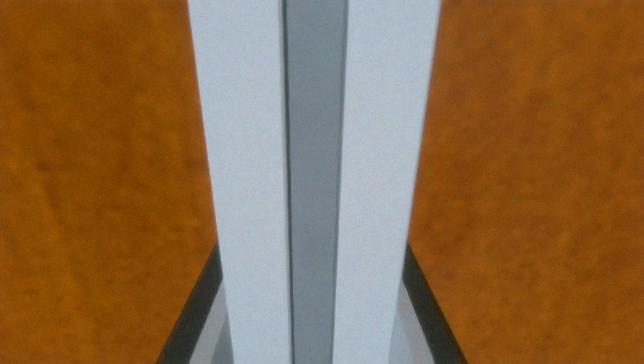

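Call:
move:
  target: {"side": "left", "x": 0.50, "y": 0.203, "z": 0.303, "quat_wxyz": [0.9996, 0.0285, 0, 0]}
  min_time_s: 0.7

Call:
move:
  joints: {"left_gripper_m": 0.05}
  cameras: ["left_wrist_camera", "head_camera"]

Scene clock: 723.43 s.
Joint torques (N m): left_arm=[-4.83 0.21 -0.31 -3.84 -0.08 -1.92 -0.23] | right_arm=[24.52 -3.75 -1.34 8.61 0 1.35 -0.24]
External joint torques (N m): left_arm=[2.62 -1.38 -0.18 2.15 -0.01 -1.84 -0.23] | right_arm=[-1.74 -0.2 0.46 0.44 0.18 0.03 -0.2]
Wrist force (N): left_arm=[-11.3 1.5 24.0] | right_arm=[0.0 -3.7 -11.2]
Wrist torque (N m): left_arm=[-0.65 -0.80 0.20] | right_arm=[0.04 -0.20 -0.29]
Wrist force, peak (N): left_arm=[-33.6 5.3 89.3] | right_arm=[-0.4 -3.8 -11.3]
move: done
base_odometry: x=+0.505 y=-0.722 heading=-0.029
lidar_m: 0.21 0.24 0.33 1.49 2.29 1.63 1.54 1.59 2.10 4.66 0.32 0.23
base_status: not commanded
joint_positions: torso_squat_rad=+0.600 torso_shift_rad=+0.249 torso_pitch_rad=+1.199 torso_yaw_rad=+0.002 left_shoulder_pitch_rad=-1.238 left_shoulder_roll_rad=+0.209 left_shoulder_yaw_rad=+0.228 left_elbow_rad=-0.934 left_forearm_roll_rad=-0.091 left_wrist_pitch_rad=+0.958 left_hand_roll_rad=+0.153 left_gripper_m=+0.031 right_shoulder_pitch_rad=+0.600 right_shoulder_roll_rad=-0.250 right_shoulder_yaw_rad=+0.004 right_elbow_rad=-1.000 right_forearm_roll_rad=-0.043 right_wrist_pitch_rad=-0.006 right_hand_roll_rad=+0.044 right_gripper_m=+0.100 head_pan_rad=-0.300 head_tilt_rad=+0.400
joint_status: all done
wheel_motors_off: 0
motor_effort: left_wheel=+14(15) right_wheel=-8(9)
chest: x=+0.2028 y=+0.0002 z=+0.9528 quat_wxyz=(+0.826, +0.000, +0.564, +0.001) (m; base frame)
left_hand: x=+0.5001 y=+0.2028 z=+0.3022 quat_wxyz=(+1.000, +0.028, +0.000, +0.000) (m; base frame)
left_hand_status: reached (checked arc, planned for 0.7 s): 1 mm and 0.1 deg off.
right_hand: x=-0.3431 y=-0.4066 z=+0.7028 quat_wxyz=(+0.916, -0.110, +0.378, +0.078) (m; base frame)
camera_calibration:
head_camera: T_world_to_cam=[[-0.136998, -0.936917, 0.321585, -0.262999], [-0.990571, 0.129802, -0.0438199, 0.494196], [-0.000686935, -0.324557, -0.945866, 0.892278], [0, 0, 0, 1]] pos_world=[0.454119, -0.0209614, 0.950207]
left_wrist_camera: T_world_to_cam=[[0.999227, 0.0186901, 0.0345845, -0.514576], [0.002212, -0.905089, 0.425217, 0.0858211], [0.0392494, -0.424812, -0.90443, 0.418665], [0, 0, 0, 1]] pos_world=[0.497556, 0.265147, 0.359957]
right_wrist_camera: T_world_to_cam=[[-0.710506, -0.0441083, 0.702308, -0.753647], [0.110976, 0.978521, 0.173727, 0.344109], [-0.694885, 0.201373, -0.69035, 0.40275], [0, 0, 0, 1]] pos_world=[-0.293793, -0.451063, 0.74755]

Scene clock: 724.30 s.
Joint torques (N m): left_arm=[-8.35 3.3 -1.21 -4.16 -0.43 -4.48 -0.01] | right_arm=[24.91 -3.47 -1.54 8.56 -0.11 1.58 -0.23]
External joint torques (N m): left_arm=[-0.93 1.73 -1.07 1.83 -0.36 -4.41 -0.01] | right_arm=[-1.35 0.08 0.26 0.39 0.07 0.26 -0.2]
Wrist force (N): left_arm=[-22.7 1.5 42.7] | right_arm=[-0.2 -3.9 -11.0]
Wrist torque (N m): left_arm=[-0.63 -1.09 0.13] | right_arm=[0.07 -0.22 -0.28]
Wrist force, peak (N): left_arm=[-41.1 1.4 80.9] | right_arm=[0.2 -4.0 -11.3]
move: done
base_odometry: x=+0.505 y=-0.722 heading=-0.029
lidar_m: 0.22 0.23 0.32 1.49 2.29 1.64 1.54 1.58 2.10 4.66 0.31 0.23
base_status: not commanded
joint_positions: torso_squat_rad=+0.600 torso_shift_rad=+0.249 torso_pitch_rad=+1.198 torso_yaw_rad=+0.002 left_shoulder_pitch_rad=-1.237 left_shoulder_roll_rad=+0.208 left_shoulder_yaw_rad=+0.228 left_elbow_rad=-0.934 left_forearm_roll_rad=-0.091 left_wrist_pitch_rad=+0.958 left_hand_roll_rad=+0.153 left_gripper_m=+0.050 right_shoulder_pitch_rad=+0.600 right_shoulder_roll_rad=-0.250 right_shoulder_yaw_rad=+0.004 right_elbow_rad=-1.000 right_forearm_roll_rad=-0.043 right_wrist_pitch_rad=-0.006 right_hand_roll_rad=+0.044 right_gripper_m=+0.100 head_pan_rad=-0.300 head_tilt_rad=+0.400
joint_status: all done
wheel_motors_off: 0
motor_effort: left_wheel=+15(21) right_wheel=-5(17)
chest: x=+0.2027 y=+0.0001 z=+0.9529 quat_wxyz=(+0.826, +0.000, +0.564, +0.001) (m; base frame)
left_hand: x=+0.4993 y=+0.2026 z=+0.3021 quat_wxyz=(+1.000, +0.028, +0.001, +0.000) (m; base frame)
right_hand: x=-0.3432 y=-0.4066 z=+0.7028 quat_wxyz=(+0.916, -0.110, +0.378, +0.078) (m; base frame)
pictures: head_camera, left_wrist_camera
camera_calibration:
head_camera: T_world_to_cam=[[-0.137029, -0.936922, 0.321558, -0.262991], [-0.990567, 0.129768, -0.0440177, 0.494386], [-0.000486825, -0.324557, -0.945866, 0.892281], [0, 0, 0, 1]] pos_world=[0.454119, -0.0209615, 0.950307]
left_wrist_camera: T_world_to_cam=[[0.999275, 0.0188928, 0.0330662, -0.513403], [0.00303391, -0.905002, 0.425397, 0.085277], [0.0379619, -0.424988, -0.904402, 0.419238], [0, 0, 0, 1]] pos_world=[0.496857, 0.265047, 0.359859]

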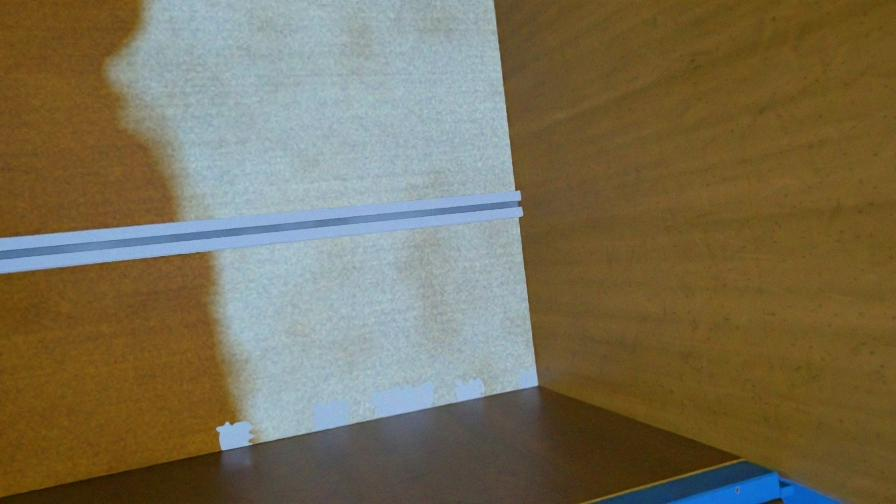

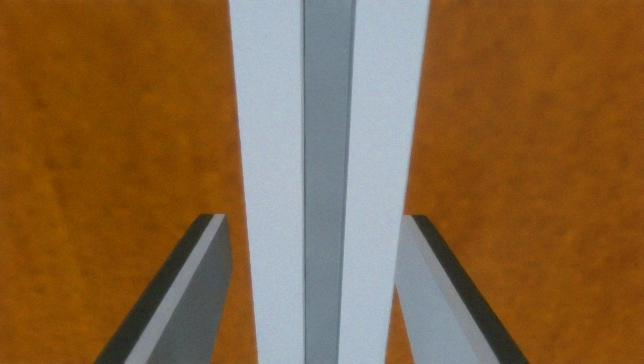

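Call:
move:
  target: {"side": "left", "x": 0.505, "y": 0.203, "z": 0.312, "quat_wxyz": [0.9996, 0.0285, 0, 0]}
  min_time_s: 0.7
  cameras: ["left_wrist_camera"]

Call:
move:
  target: {"side": "left", "x": 0.505, "y": 0.203, "z": 0.40, "quat_wxyz": [0.9996, 0.0285, 0, 0]}
  min_time_s: 1.5
  cameras: ["left_wrist_camera", "head_camera"]

Scene clock: 730.80 s.
Joint torques (N m): left_arm=[-6.54 0.5 0.35 -6.88 0 0.25 -0.15] | right_arm=[24.93 -3.37 -1.11 8.47 0.06 1.42 -0.24]
External joint torques (N m): left_arm=[0.91 -1.08 0.5 -0.6 0.08 0.33 -0.15] | right_arm=[-1.33 0.18 0.69 0.29 0.24 0.1 -0.2]
Wrist force (N): left_arm=[-1.3 -0.6 -8.8] | right_arm=[-0.5 -3.7 -10.9]
Wrist torque (N m): left_arm=[-0.25 -0.28 0.23] | right_arm=[0.03 -0.26 -0.29]
Wrist force, peak (N): left_arm=[-23.8 1.3 47.2] | right_arm=[-0.2 -4.1 -11.2]
move: done
base_odometry: x=+0.505 y=-0.722 heading=-0.029
lidar_m: 0.21 0.23 0.33 1.49 2.28 1.62 1.54 1.60 2.11 4.66 0.32 0.22
base_status: not commanded
joint_positions: torso_squat_rad=+0.600 torso_shift_rad=+0.250 torso_pitch_rad=+1.200 torso_yaw_rad=+0.001 left_shoulder_pitch_rad=-1.224 left_shoulder_roll_rad=+0.206 left_shoulder_yaw_rad=+0.229 left_elbow_rad=-1.001 left_forearm_roll_rad=-0.089 left_wrist_pitch_rad=+1.008 left_hand_roll_rad=+0.145 left_gripper_m=+0.050 right_shoulder_pitch_rad=+0.600 right_shoulder_roll_rad=-0.250 right_shoulder_yaw_rad=+0.004 right_elbow_rad=-1.000 right_forearm_roll_rad=-0.043 right_wrist_pitch_rad=-0.006 right_hand_roll_rad=+0.044 right_gripper_m=+0.100 head_pan_rad=-0.300 head_tilt_rad=+0.400
joint_status: all done
wheel_motors_off: 0
motor_effort: left_wheel=+14(16) right_wheel=-4(8)
chest: x=+0.2033 y=+0.0002 z=+0.9525 quat_wxyz=(+0.825, +0.000, +0.565, +0.001) (m; base frame)
left_hand: x=+0.5048 y=+0.2029 z=+0.3111 quat_wxyz=(+1.000, +0.028, +0.001, +0.000) (m; base frame)
left_hand_status: reached (checked arc, planned for 0.7 s): 1 mm and 0.1 deg off.
right_hand: x=-0.3430 y=-0.4066 z=+0.7032 quat_wxyz=(+0.916, -0.110, +0.379, +0.078) (m; base frame)
pictures: left_wrist_camera
camera_calibration:
left_wrist_camera: T_world_to_cam=[[0.999243, 0.0185224, 0.0342208, -0.519411], [0.00222001, -0.905145, 0.425096, 0.082305], [0.0388486, -0.424699, -0.904501, 0.426722], [0, 0, 0, 1]] pos_world=[0.502257, 0.265347, 0.368758]

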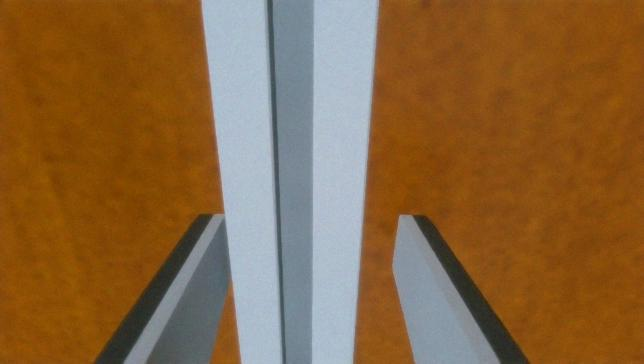

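Scene clock: 732.63 s.
Joint torques (N m): left_arm=[-5.62 0.24 -0.93 -8.28 -0.56 -0.05 0] | right_arm=[24.75 -3.75 -0.8 8.51 0.01 1.28 -0.22]
External joint torques (N m): left_arm=[0.57 -0.73 -0.61 -0.39 -0.47 0.04 -0.01] | right_arm=[-1.51 -0.2 1 0.33 0.2 -0.05 -0.19]
Wrist force (N): left_arm=[-1.2 -0.2 -9.1] | right_arm=[-0.3 -3.8 -11.0]
Wrist torque (N m): left_arm=[-0.31 -0.24 0.22] | right_arm=[0.04 -0.25 -0.28]
Wrist force, peak (N): left_arm=[1.9 -0.9 -11.0] | right_arm=[-0.3 -4.0 -11.2]
move: done
base_odometry: x=+0.505 y=-0.722 heading=-0.029
lidar_m: 0.22 0.23 0.33 1.49 2.31 1.64 1.54 1.58 2.11 4.66 0.30 0.22
base_status: not commanded
joint_positions: torso_squat_rad=+0.600 torso_shift_rad=+0.250 torso_pitch_rad=+1.200 torso_yaw_rad=+0.001 left_shoulder_pitch_rad=-1.056 left_shoulder_roll_rad=+0.147 left_shoulder_yaw_rad=+0.220 left_elbow_rad=-1.573 left_forearm_roll_rad=-0.096 left_wrist_pitch_rad=+1.403 left_hand_roll_rad=+0.092 left_gripper_m=+0.050 right_shoulder_pitch_rad=+0.600 right_shoulder_roll_rad=-0.250 right_shoulder_yaw_rad=+0.004 right_elbow_rad=-1.000 right_forearm_roll_rad=-0.043 right_wrist_pitch_rad=-0.006 right_hand_roll_rad=+0.044 right_gripper_m=+0.100 head_pan_rad=-0.300 head_tilt_rad=+0.400
joint_status: all done
wheel_motors_off: 0
motor_effort: left_wheel=+10(14) right_wheel=-6(8)
chest: x=+0.2033 y=+0.0002 z=+0.9524 quat_wxyz=(+0.825, +0.000, +0.565, +0.001) (m; base frame)
left_hand: x=+0.5050 y=+0.2032 z=+0.3999 quat_wxyz=(+1.000, +0.029, +0.000, +0.000) (m; base frame)
left_hand_status: reached (checked arc, planned for 1.5 s): 0 mm and 0.0 deg off.
right_hand: x=-0.3430 y=-0.4066 z=+0.7033 quat_wxyz=(+0.916, -0.110, +0.379, +0.078) (m; base frame)
pictures: head_camera, left_wrist_camera
camera_calibration:
head_camera: T_world_to_cam=[[-0.136704, -0.936771, 0.322137, -0.263359], [-0.99061, 0.129894, -0.0426528, 0.493573], [-0.00188769, -0.324943, -0.945732, 0.892027], [0, 0, 0, 1]] pos_world=[0.45462, -0.020961, 0.949508]
left_wrist_camera: T_world_to_cam=[[0.999195, 0.0190967, 0.0352787, -0.523266], [0.00230264, -0.905277, 0.424816, 0.0448152], [0.0400496, -0.424393, -0.904592, 0.506565], [0, 0, 0, 1]] pos_world=[0.502454, 0.265546, 0.457656]

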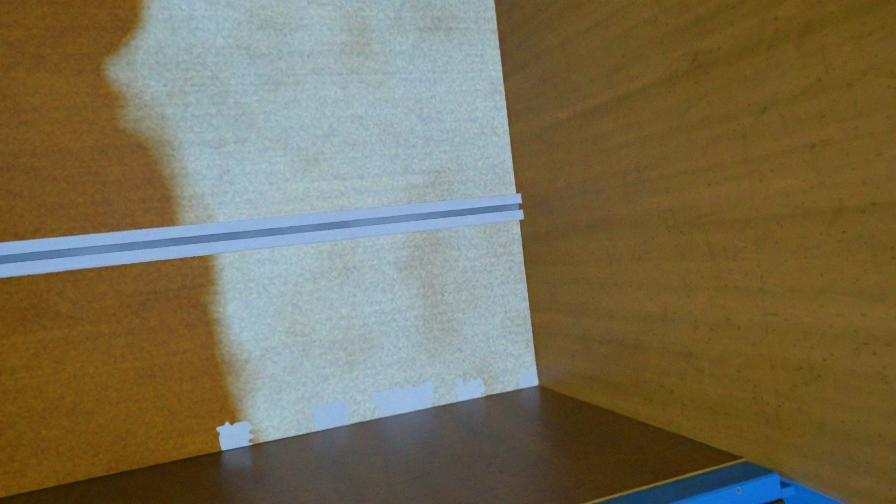

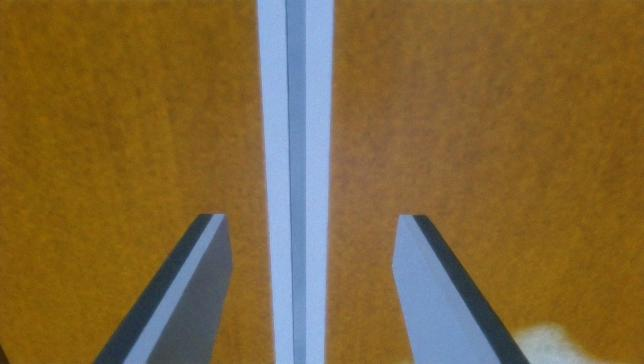

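Call:
move:
  joints: {"torso_squat_rad": 0.7, "torso_pitch_rad": 1.0, "torso_shift_rad": 0.2, "head_pan_rad": 0.0, "head_tilt_rad": 0.2}
  min_time_s: 2

Call:
move:
  target: {"side": "left", "x": 0.50, "y": 0.21, "z": 0.70, "quat_wxyz": [0.9239, 0, -0.3827, 0]}
  min_time_s: 2

Call:
move:
  target: {"side": "left", "x": 0.45, "y": 0.22, "z": 0.80, "quat_wxyz": [0.7071, 0, -0.7071, 0]}
  min_time_s: 2
  cameras: ["head_camera"]

Call:
move:
  base: {"x_m_s": -0.3, "for_s": 2.5667}
  cameras: ["head_camera"]

Scene clock: 749.87 s.
Joint torques (N m): left_arm=[-9.69 0.93 -1.79 -8.71 -0.47 -0.48 -0.21] | right_arm=[23.49 -4.22 -1.82 6.92 0.13 0.94 -0.28]
External joint torques (N m): left_arm=[0.35 -1.25 -1.57 -0.09 -0.35 -0.03 -0.2] | right_arm=[-1.48 0.46 0.39 0.15 0.28 -0.07 -0.25]
Wrist force (N): left_arm=[-2.0 -0.4 -9.0] | right_arm=[-1.4 -3.7 -11.7]
Wrist torque (N m): left_arm=[-0.27 -0.25 0.22] | right_arm=[0.04 -0.28 -0.27]
Wrist force, peak (N): left_arm=[-1.2 -0.5 -9.7] | right_arm=[-1.6 -3.5 -12.0]
move: done
base_odometry: x=+0.505 y=-0.722 heading=-0.029
lidar_m: 0.21 0.23 0.32 1.49 2.29 1.65 1.54 1.58 2.12 4.66 0.31 0.23
base_status: not commanded
joint_positions: torso_squat_rad=+0.700 torso_shift_rad=+0.200 torso_pitch_rad=+1.000 torso_yaw_rad=+0.001 left_shoulder_pitch_rad=-1.056 left_shoulder_roll_rad=+0.147 left_shoulder_yaw_rad=+0.220 left_elbow_rad=-1.574 left_forearm_roll_rad=-0.096 left_wrist_pitch_rad=+1.403 left_hand_roll_rad=+0.092 left_gripper_m=+0.050 right_shoulder_pitch_rad=+0.600 right_shoulder_roll_rad=-0.250 right_shoulder_yaw_rad=+0.004 right_elbow_rad=-1.000 right_forearm_roll_rad=-0.043 right_wrist_pitch_rad=-0.006 right_hand_roll_rad=+0.044 right_gripper_m=+0.100 head_pan_rad=+0.000 head_tilt_rad=+0.200
joint_status: all done
wheel_motors_off: 0
motor_effort: left_wheel=+9(11) right_wheel=-6(8)
chest: x=+0.1388 y=+0.0002 z=+0.9724 quat_wxyz=(+0.878, +0.000, +0.480, +0.001) (m; base frame)
left_hand: x=+0.5441 y=+0.2032 z=+0.4906 quat_wxyz=(+0.995, +0.028, -0.100, +0.003) (m; base frame)
right_hand: x=-0.3473 y=-0.4066 z=+0.6198 quat_wxyz=(+0.949, -0.118, +0.285, +0.067) (m; base frame)
camera_calibration:
head_camera: T_world_to_cam=[[-0.0476531, -0.998301, 0.033536, -0.0145526], [-0.912861, 0.0298965, -0.407175, 0.780349], [0.40548, -0.0500168, -0.912734, 0.781064], [0, 0, 0, 1]] pos_world=[0.394951, 0.00120874, 1.03113]
left_wrist_camera: T_world_to_cam=[[0.97234, 0.019075, 0.232788, -0.647778], [-0.0820375, -0.905268, 0.416844, 0.0559852], [0.218687, -0.424412, -0.878664, 0.477149], [0, 0, 0, 1]] pos_world=[0.530107, 0.265546, 0.546712]
right_wrist_camera: T_world_to_cam=[[-0.834966, -0.0437376, 0.54856, -0.646102], [0.0747549, 0.978581, 0.191809, 0.335155], [-0.5452, 0.201161, -0.813813, 0.470909], [0, 0, 0, 1]] pos_world=[-0.307788, -0.450964, 0.673372]

Scene clock: 752.20 s.
Joint torques (N m): left_arm=[-2.01 -1.18 -1.87 -9.07 0.05 -1.7 -0.36] | right_arm=[23.78 -4.74 -1.62 7.23 0.09 1.02 -0.23]
External joint torques (N m): left_arm=[0.15 -1.12 -1.55 -0.08 0.02 -0.32 -0.32] | right_arm=[-1.18 -0.05 0.6 0.47 0.24 0 -0.19]
Wrist force (N): left_arm=[-5.2 0.0 -7.4] | right_arm=[-1.5 -3.6 -11.5]
Wrist torque (N m): left_arm=[-0.23 -0.47 0.22] | right_arm=[0.02 -0.29 -0.29]
Wrist force, peak (N): left_arm=[-4.4 -0.1 -8.7] | right_arm=[-1.4 -4.1 -11.7]
move: done
base_odometry: x=+0.505 y=-0.722 heading=-0.029
lidar_m: 0.21 0.23 0.33 1.48 2.29 1.62 1.54 1.58 2.12 4.67 0.32 0.22
base_status: not commanded
joint_positions: torso_squat_rad=+0.700 torso_shift_rad=+0.200 torso_pitch_rad=+1.000 torso_yaw_rad=+0.001 left_shoulder_pitch_rad=-0.535 left_shoulder_roll_rad=+0.011 left_shoulder_yaw_rad=+0.133 left_elbow_rad=-2.605 left_forearm_roll_rad=-0.051 left_wrist_pitch_rad=+1.322 left_hand_roll_rad=-0.009 left_gripper_m=+0.050 right_shoulder_pitch_rad=+0.600 right_shoulder_roll_rad=-0.250 right_shoulder_yaw_rad=+0.004 right_elbow_rad=-1.000 right_forearm_roll_rad=-0.043 right_wrist_pitch_rad=-0.006 right_hand_roll_rad=+0.044 right_gripper_m=+0.100 head_pan_rad=+0.000 head_tilt_rad=+0.200
joint_status: all done
wheel_motors_off: 0
motor_effort: left_wheel=+10(10) right_wheel=-6(8)
chest: x=+0.1388 y=+0.0002 z=+0.9724 quat_wxyz=(+0.878, +0.000, +0.480, +0.001) (m; base frame)
left_hand: x=+0.5002 y=+0.2101 z=+0.6999 quat_wxyz=(+0.924, +0.000, -0.383, +0.000) (m; base frame)
left_hand_status: reached (checked arc, planned for 2.0 s): 0 mm and 0.0 deg off.
right_hand: x=-0.3473 y=-0.4066 z=+0.6198 quat_wxyz=(+0.949, -0.118, +0.285, +0.067) (m; base frame)
camera_calibration:
head_camera: T_world_to_cam=[[-0.0476531, -0.998301, 0.033536, -0.0145526], [-0.912861, 0.0298965, -0.407175, 0.780349], [0.40548, -0.0500168, -0.912734, 0.781064], [0, 0, 0, 1]] pos_world=[0.394951, 0.00120874, 1.03113]
left_wrist_camera: T_world_to_cam=[[0.682233, 0.0206865, 0.730842, -0.857693], [-0.335085, -0.879591, 0.337695, 0.148047], [0.649828, -0.475281, -0.593155, 0.268754], [0, 0, 0, 1]] pos_world=[0.460111, 0.275697, 0.736256]
right_wrist_camera: T_world_to_cam=[[-0.83496, -0.0436555, 0.548577, -0.646074], [0.0748254, 0.978585, 0.191763, 0.335209], [-0.5452, 0.201162, -0.813812, 0.470909], [0, 0, 0, 1]] pos_world=[-0.307788, -0.450964, 0.673372]

Scene clock: 754.53 s.
Joint torques (N m): left_arm=[5.42 -1.3 -1.27 -9.45 0.26 -1.87 0.47] | right_arm=[23.82 -4.68 -1.78 6.74 -0.08 1.11 -0.22]
External joint torques (N m): left_arm=[0.8 -1.57 -1.38 0.3 0.24 -0.02 0.52] | right_arm=[-1.14 0.01 0.43 -0.03 0.07 0.1 -0.19]
Wrist force (N): left_arm=[-7.3 0.0 -3.0] | right_arm=[-1.4 -3.6 -11.3]
Wrist torque (N m): left_arm=[-0.20 -0.56 0.28] | right_arm=[0.03 -0.28 -0.27]
Wrist force, peak (N): left_arm=[-5.5 0.4 -7.7] | right_arm=[-1.4 -3.8 -11.9]
move: done
base_odometry: x=+0.505 y=-0.722 heading=-0.029
lidar_m: 0.22 0.23 0.32 1.48 2.30 1.64 1.53 1.58 2.11 4.66 0.31 0.23
base_status: not commanded
joint_positions: torso_squat_rad=+0.700 torso_shift_rad=+0.200 torso_pitch_rad=+1.000 torso_yaw_rad=+0.001 left_shoulder_pitch_rad=+0.127 left_shoulder_roll_rad=+0.001 left_shoulder_yaw_rad=-0.044 left_elbow_rad=-2.549 left_forearm_roll_rad=-0.015 left_wrist_pitch_rad=-0.139 left_hand_roll_rad=+0.014 left_gripper_m=+0.050 right_shoulder_pitch_rad=+0.600 right_shoulder_roll_rad=-0.250 right_shoulder_yaw_rad=+0.004 right_elbow_rad=-1.000 right_forearm_roll_rad=-0.043 right_wrist_pitch_rad=-0.006 right_hand_roll_rad=+0.044 right_gripper_m=+0.100 head_pan_rad=+0.000 head_tilt_rad=+0.200
joint_status: all done
wheel_motors_off: 0
motor_effort: left_wheel=+9(11) right_wheel=-10(10)
chest: x=+0.1388 y=+0.0002 z=+0.9724 quat_wxyz=(+0.878, +0.000, +0.480, +0.001) (m; base frame)
left_hand: x=+0.4508 y=+0.2202 z=+0.8000 quat_wxyz=(+0.708, +0.000, -0.706, +0.000) (m; base frame)
left_hand_status: reached (checked arc, planned for 2.0 s): 1 mm and 0.2 deg off.
right_hand: x=-0.3473 y=-0.4066 z=+0.6198 quat_wxyz=(+0.949, -0.118, +0.285, +0.067) (m; base frame)
pictures: head_camera
camera_calibration:
head_camera: T_world_to_cam=[[-0.0476531, -0.998301, 0.033536, -0.0145526], [-0.912861, 0.0298965, -0.407175, 0.780349], [0.40548, -0.0500168, -0.912734, 0.781064], [0, 0, 0, 1]] pos_world=[0.394951, 0.00120874, 1.03113]

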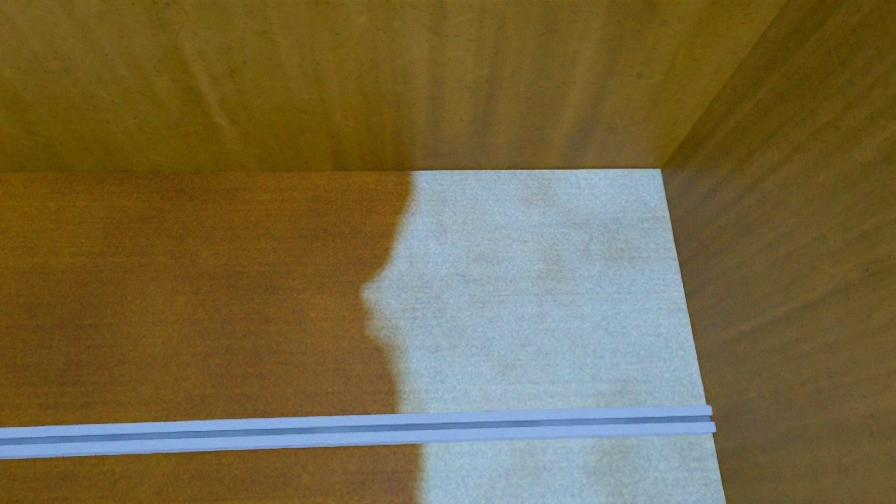

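Scene clock: 758.53 s.
Joint torques (N m): left_arm=[5.33 -1.31 -0.59 -9.76 0.2 -1.95 0.37] | right_arm=[23.51 -4.55 -1.49 6.91 0.1 0.98 -0.53]
External joint torques (N m): left_arm=[0.72 -1.58 -0.7 -0.02 0.18 -0.1 0.43] | right_arm=[-1.45 0.14 0.72 0.15 0.25 -0.03 -0.5]
Wrist force (N): left_arm=[-6.9 0.1 -2.7] | right_arm=[-1.5 -3.8 -11.7]
Wrist torque (N m): left_arm=[-0.19 -0.53 0.28] | right_arm=[0.05 -0.29 -0.27]
Wrist force, peak (N): left_arm=[-7.5 0.1 -3.6] | right_arm=[-1.6 -3.5 -11.9]
move: done
base_odometry: x=-0.265 y=-0.700 heading=-0.028
lidar_m: 0.99 1.04 1.73 3.47 1.16 0.83 0.77 0.78 1.07 2.68 2.59 1.03
base_status: done (sent for 2.57 of 2.57 s)
joint_positions: torso_squat_rad=+0.700 torso_shift_rad=+0.200 torso_pitch_rad=+1.000 torso_yaw_rad=+0.001 left_shoulder_pitch_rad=+0.127 left_shoulder_roll_rad=+0.001 left_shoulder_yaw_rad=-0.044 left_elbow_rad=-2.549 left_forearm_roll_rad=-0.015 left_wrist_pitch_rad=-0.139 left_hand_roll_rad=+0.014 left_gripper_m=+0.050 right_shoulder_pitch_rad=+0.600 right_shoulder_roll_rad=-0.250 right_shoulder_yaw_rad=+0.004 right_elbow_rad=-1.000 right_forearm_roll_rad=-0.043 right_wrist_pitch_rad=-0.006 right_hand_roll_rad=+0.044 right_gripper_m=+0.100 head_pan_rad=+0.000 head_tilt_rad=+0.200
joint_status: not commanded
wheel_motors_off: 0
motor_effort: left_wheel=+13(37) right_wheel=-10(34)
chest: x=+0.1387 y=+0.0002 z=+0.9724 quat_wxyz=(+0.878, +0.000, +0.479, +0.001) (m; base frame)
left_hand: x=+0.4507 y=+0.2202 z=+0.8001 quat_wxyz=(+0.708, +0.000, -0.706, +0.000) (m; base frame)
right_hand: x=-0.3473 y=-0.4066 z=+0.6198 quat_wxyz=(+0.949, -0.118, +0.285, +0.067) (m; base frame)
pictures: head_camera
camera_calibration:
head_camera: T_world_to_cam=[[-0.0476612, -0.998301, 0.0335257, -0.0144424], [-0.91277, 0.0298968, -0.407379, 0.780561], [0.405684, -0.0500174, -0.912644, 0.780985], [0, 0, 0, 1]] pos_world=[0.394951, 0.00130874, 1.03123]

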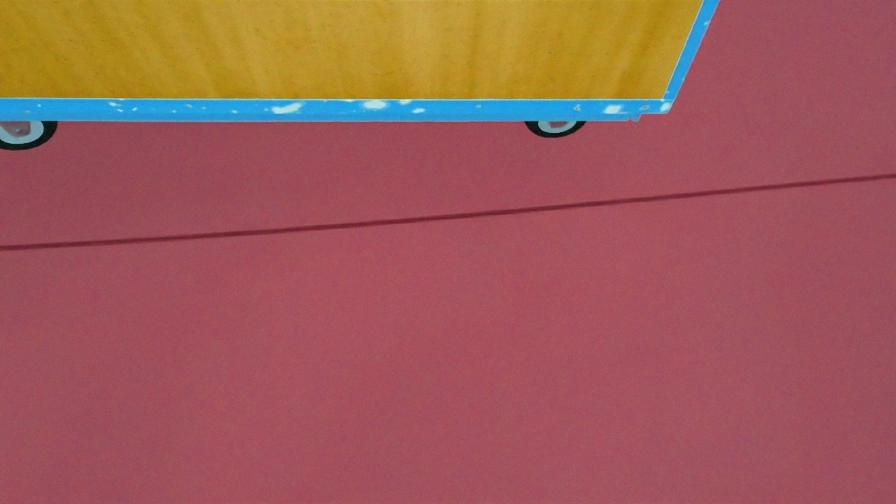

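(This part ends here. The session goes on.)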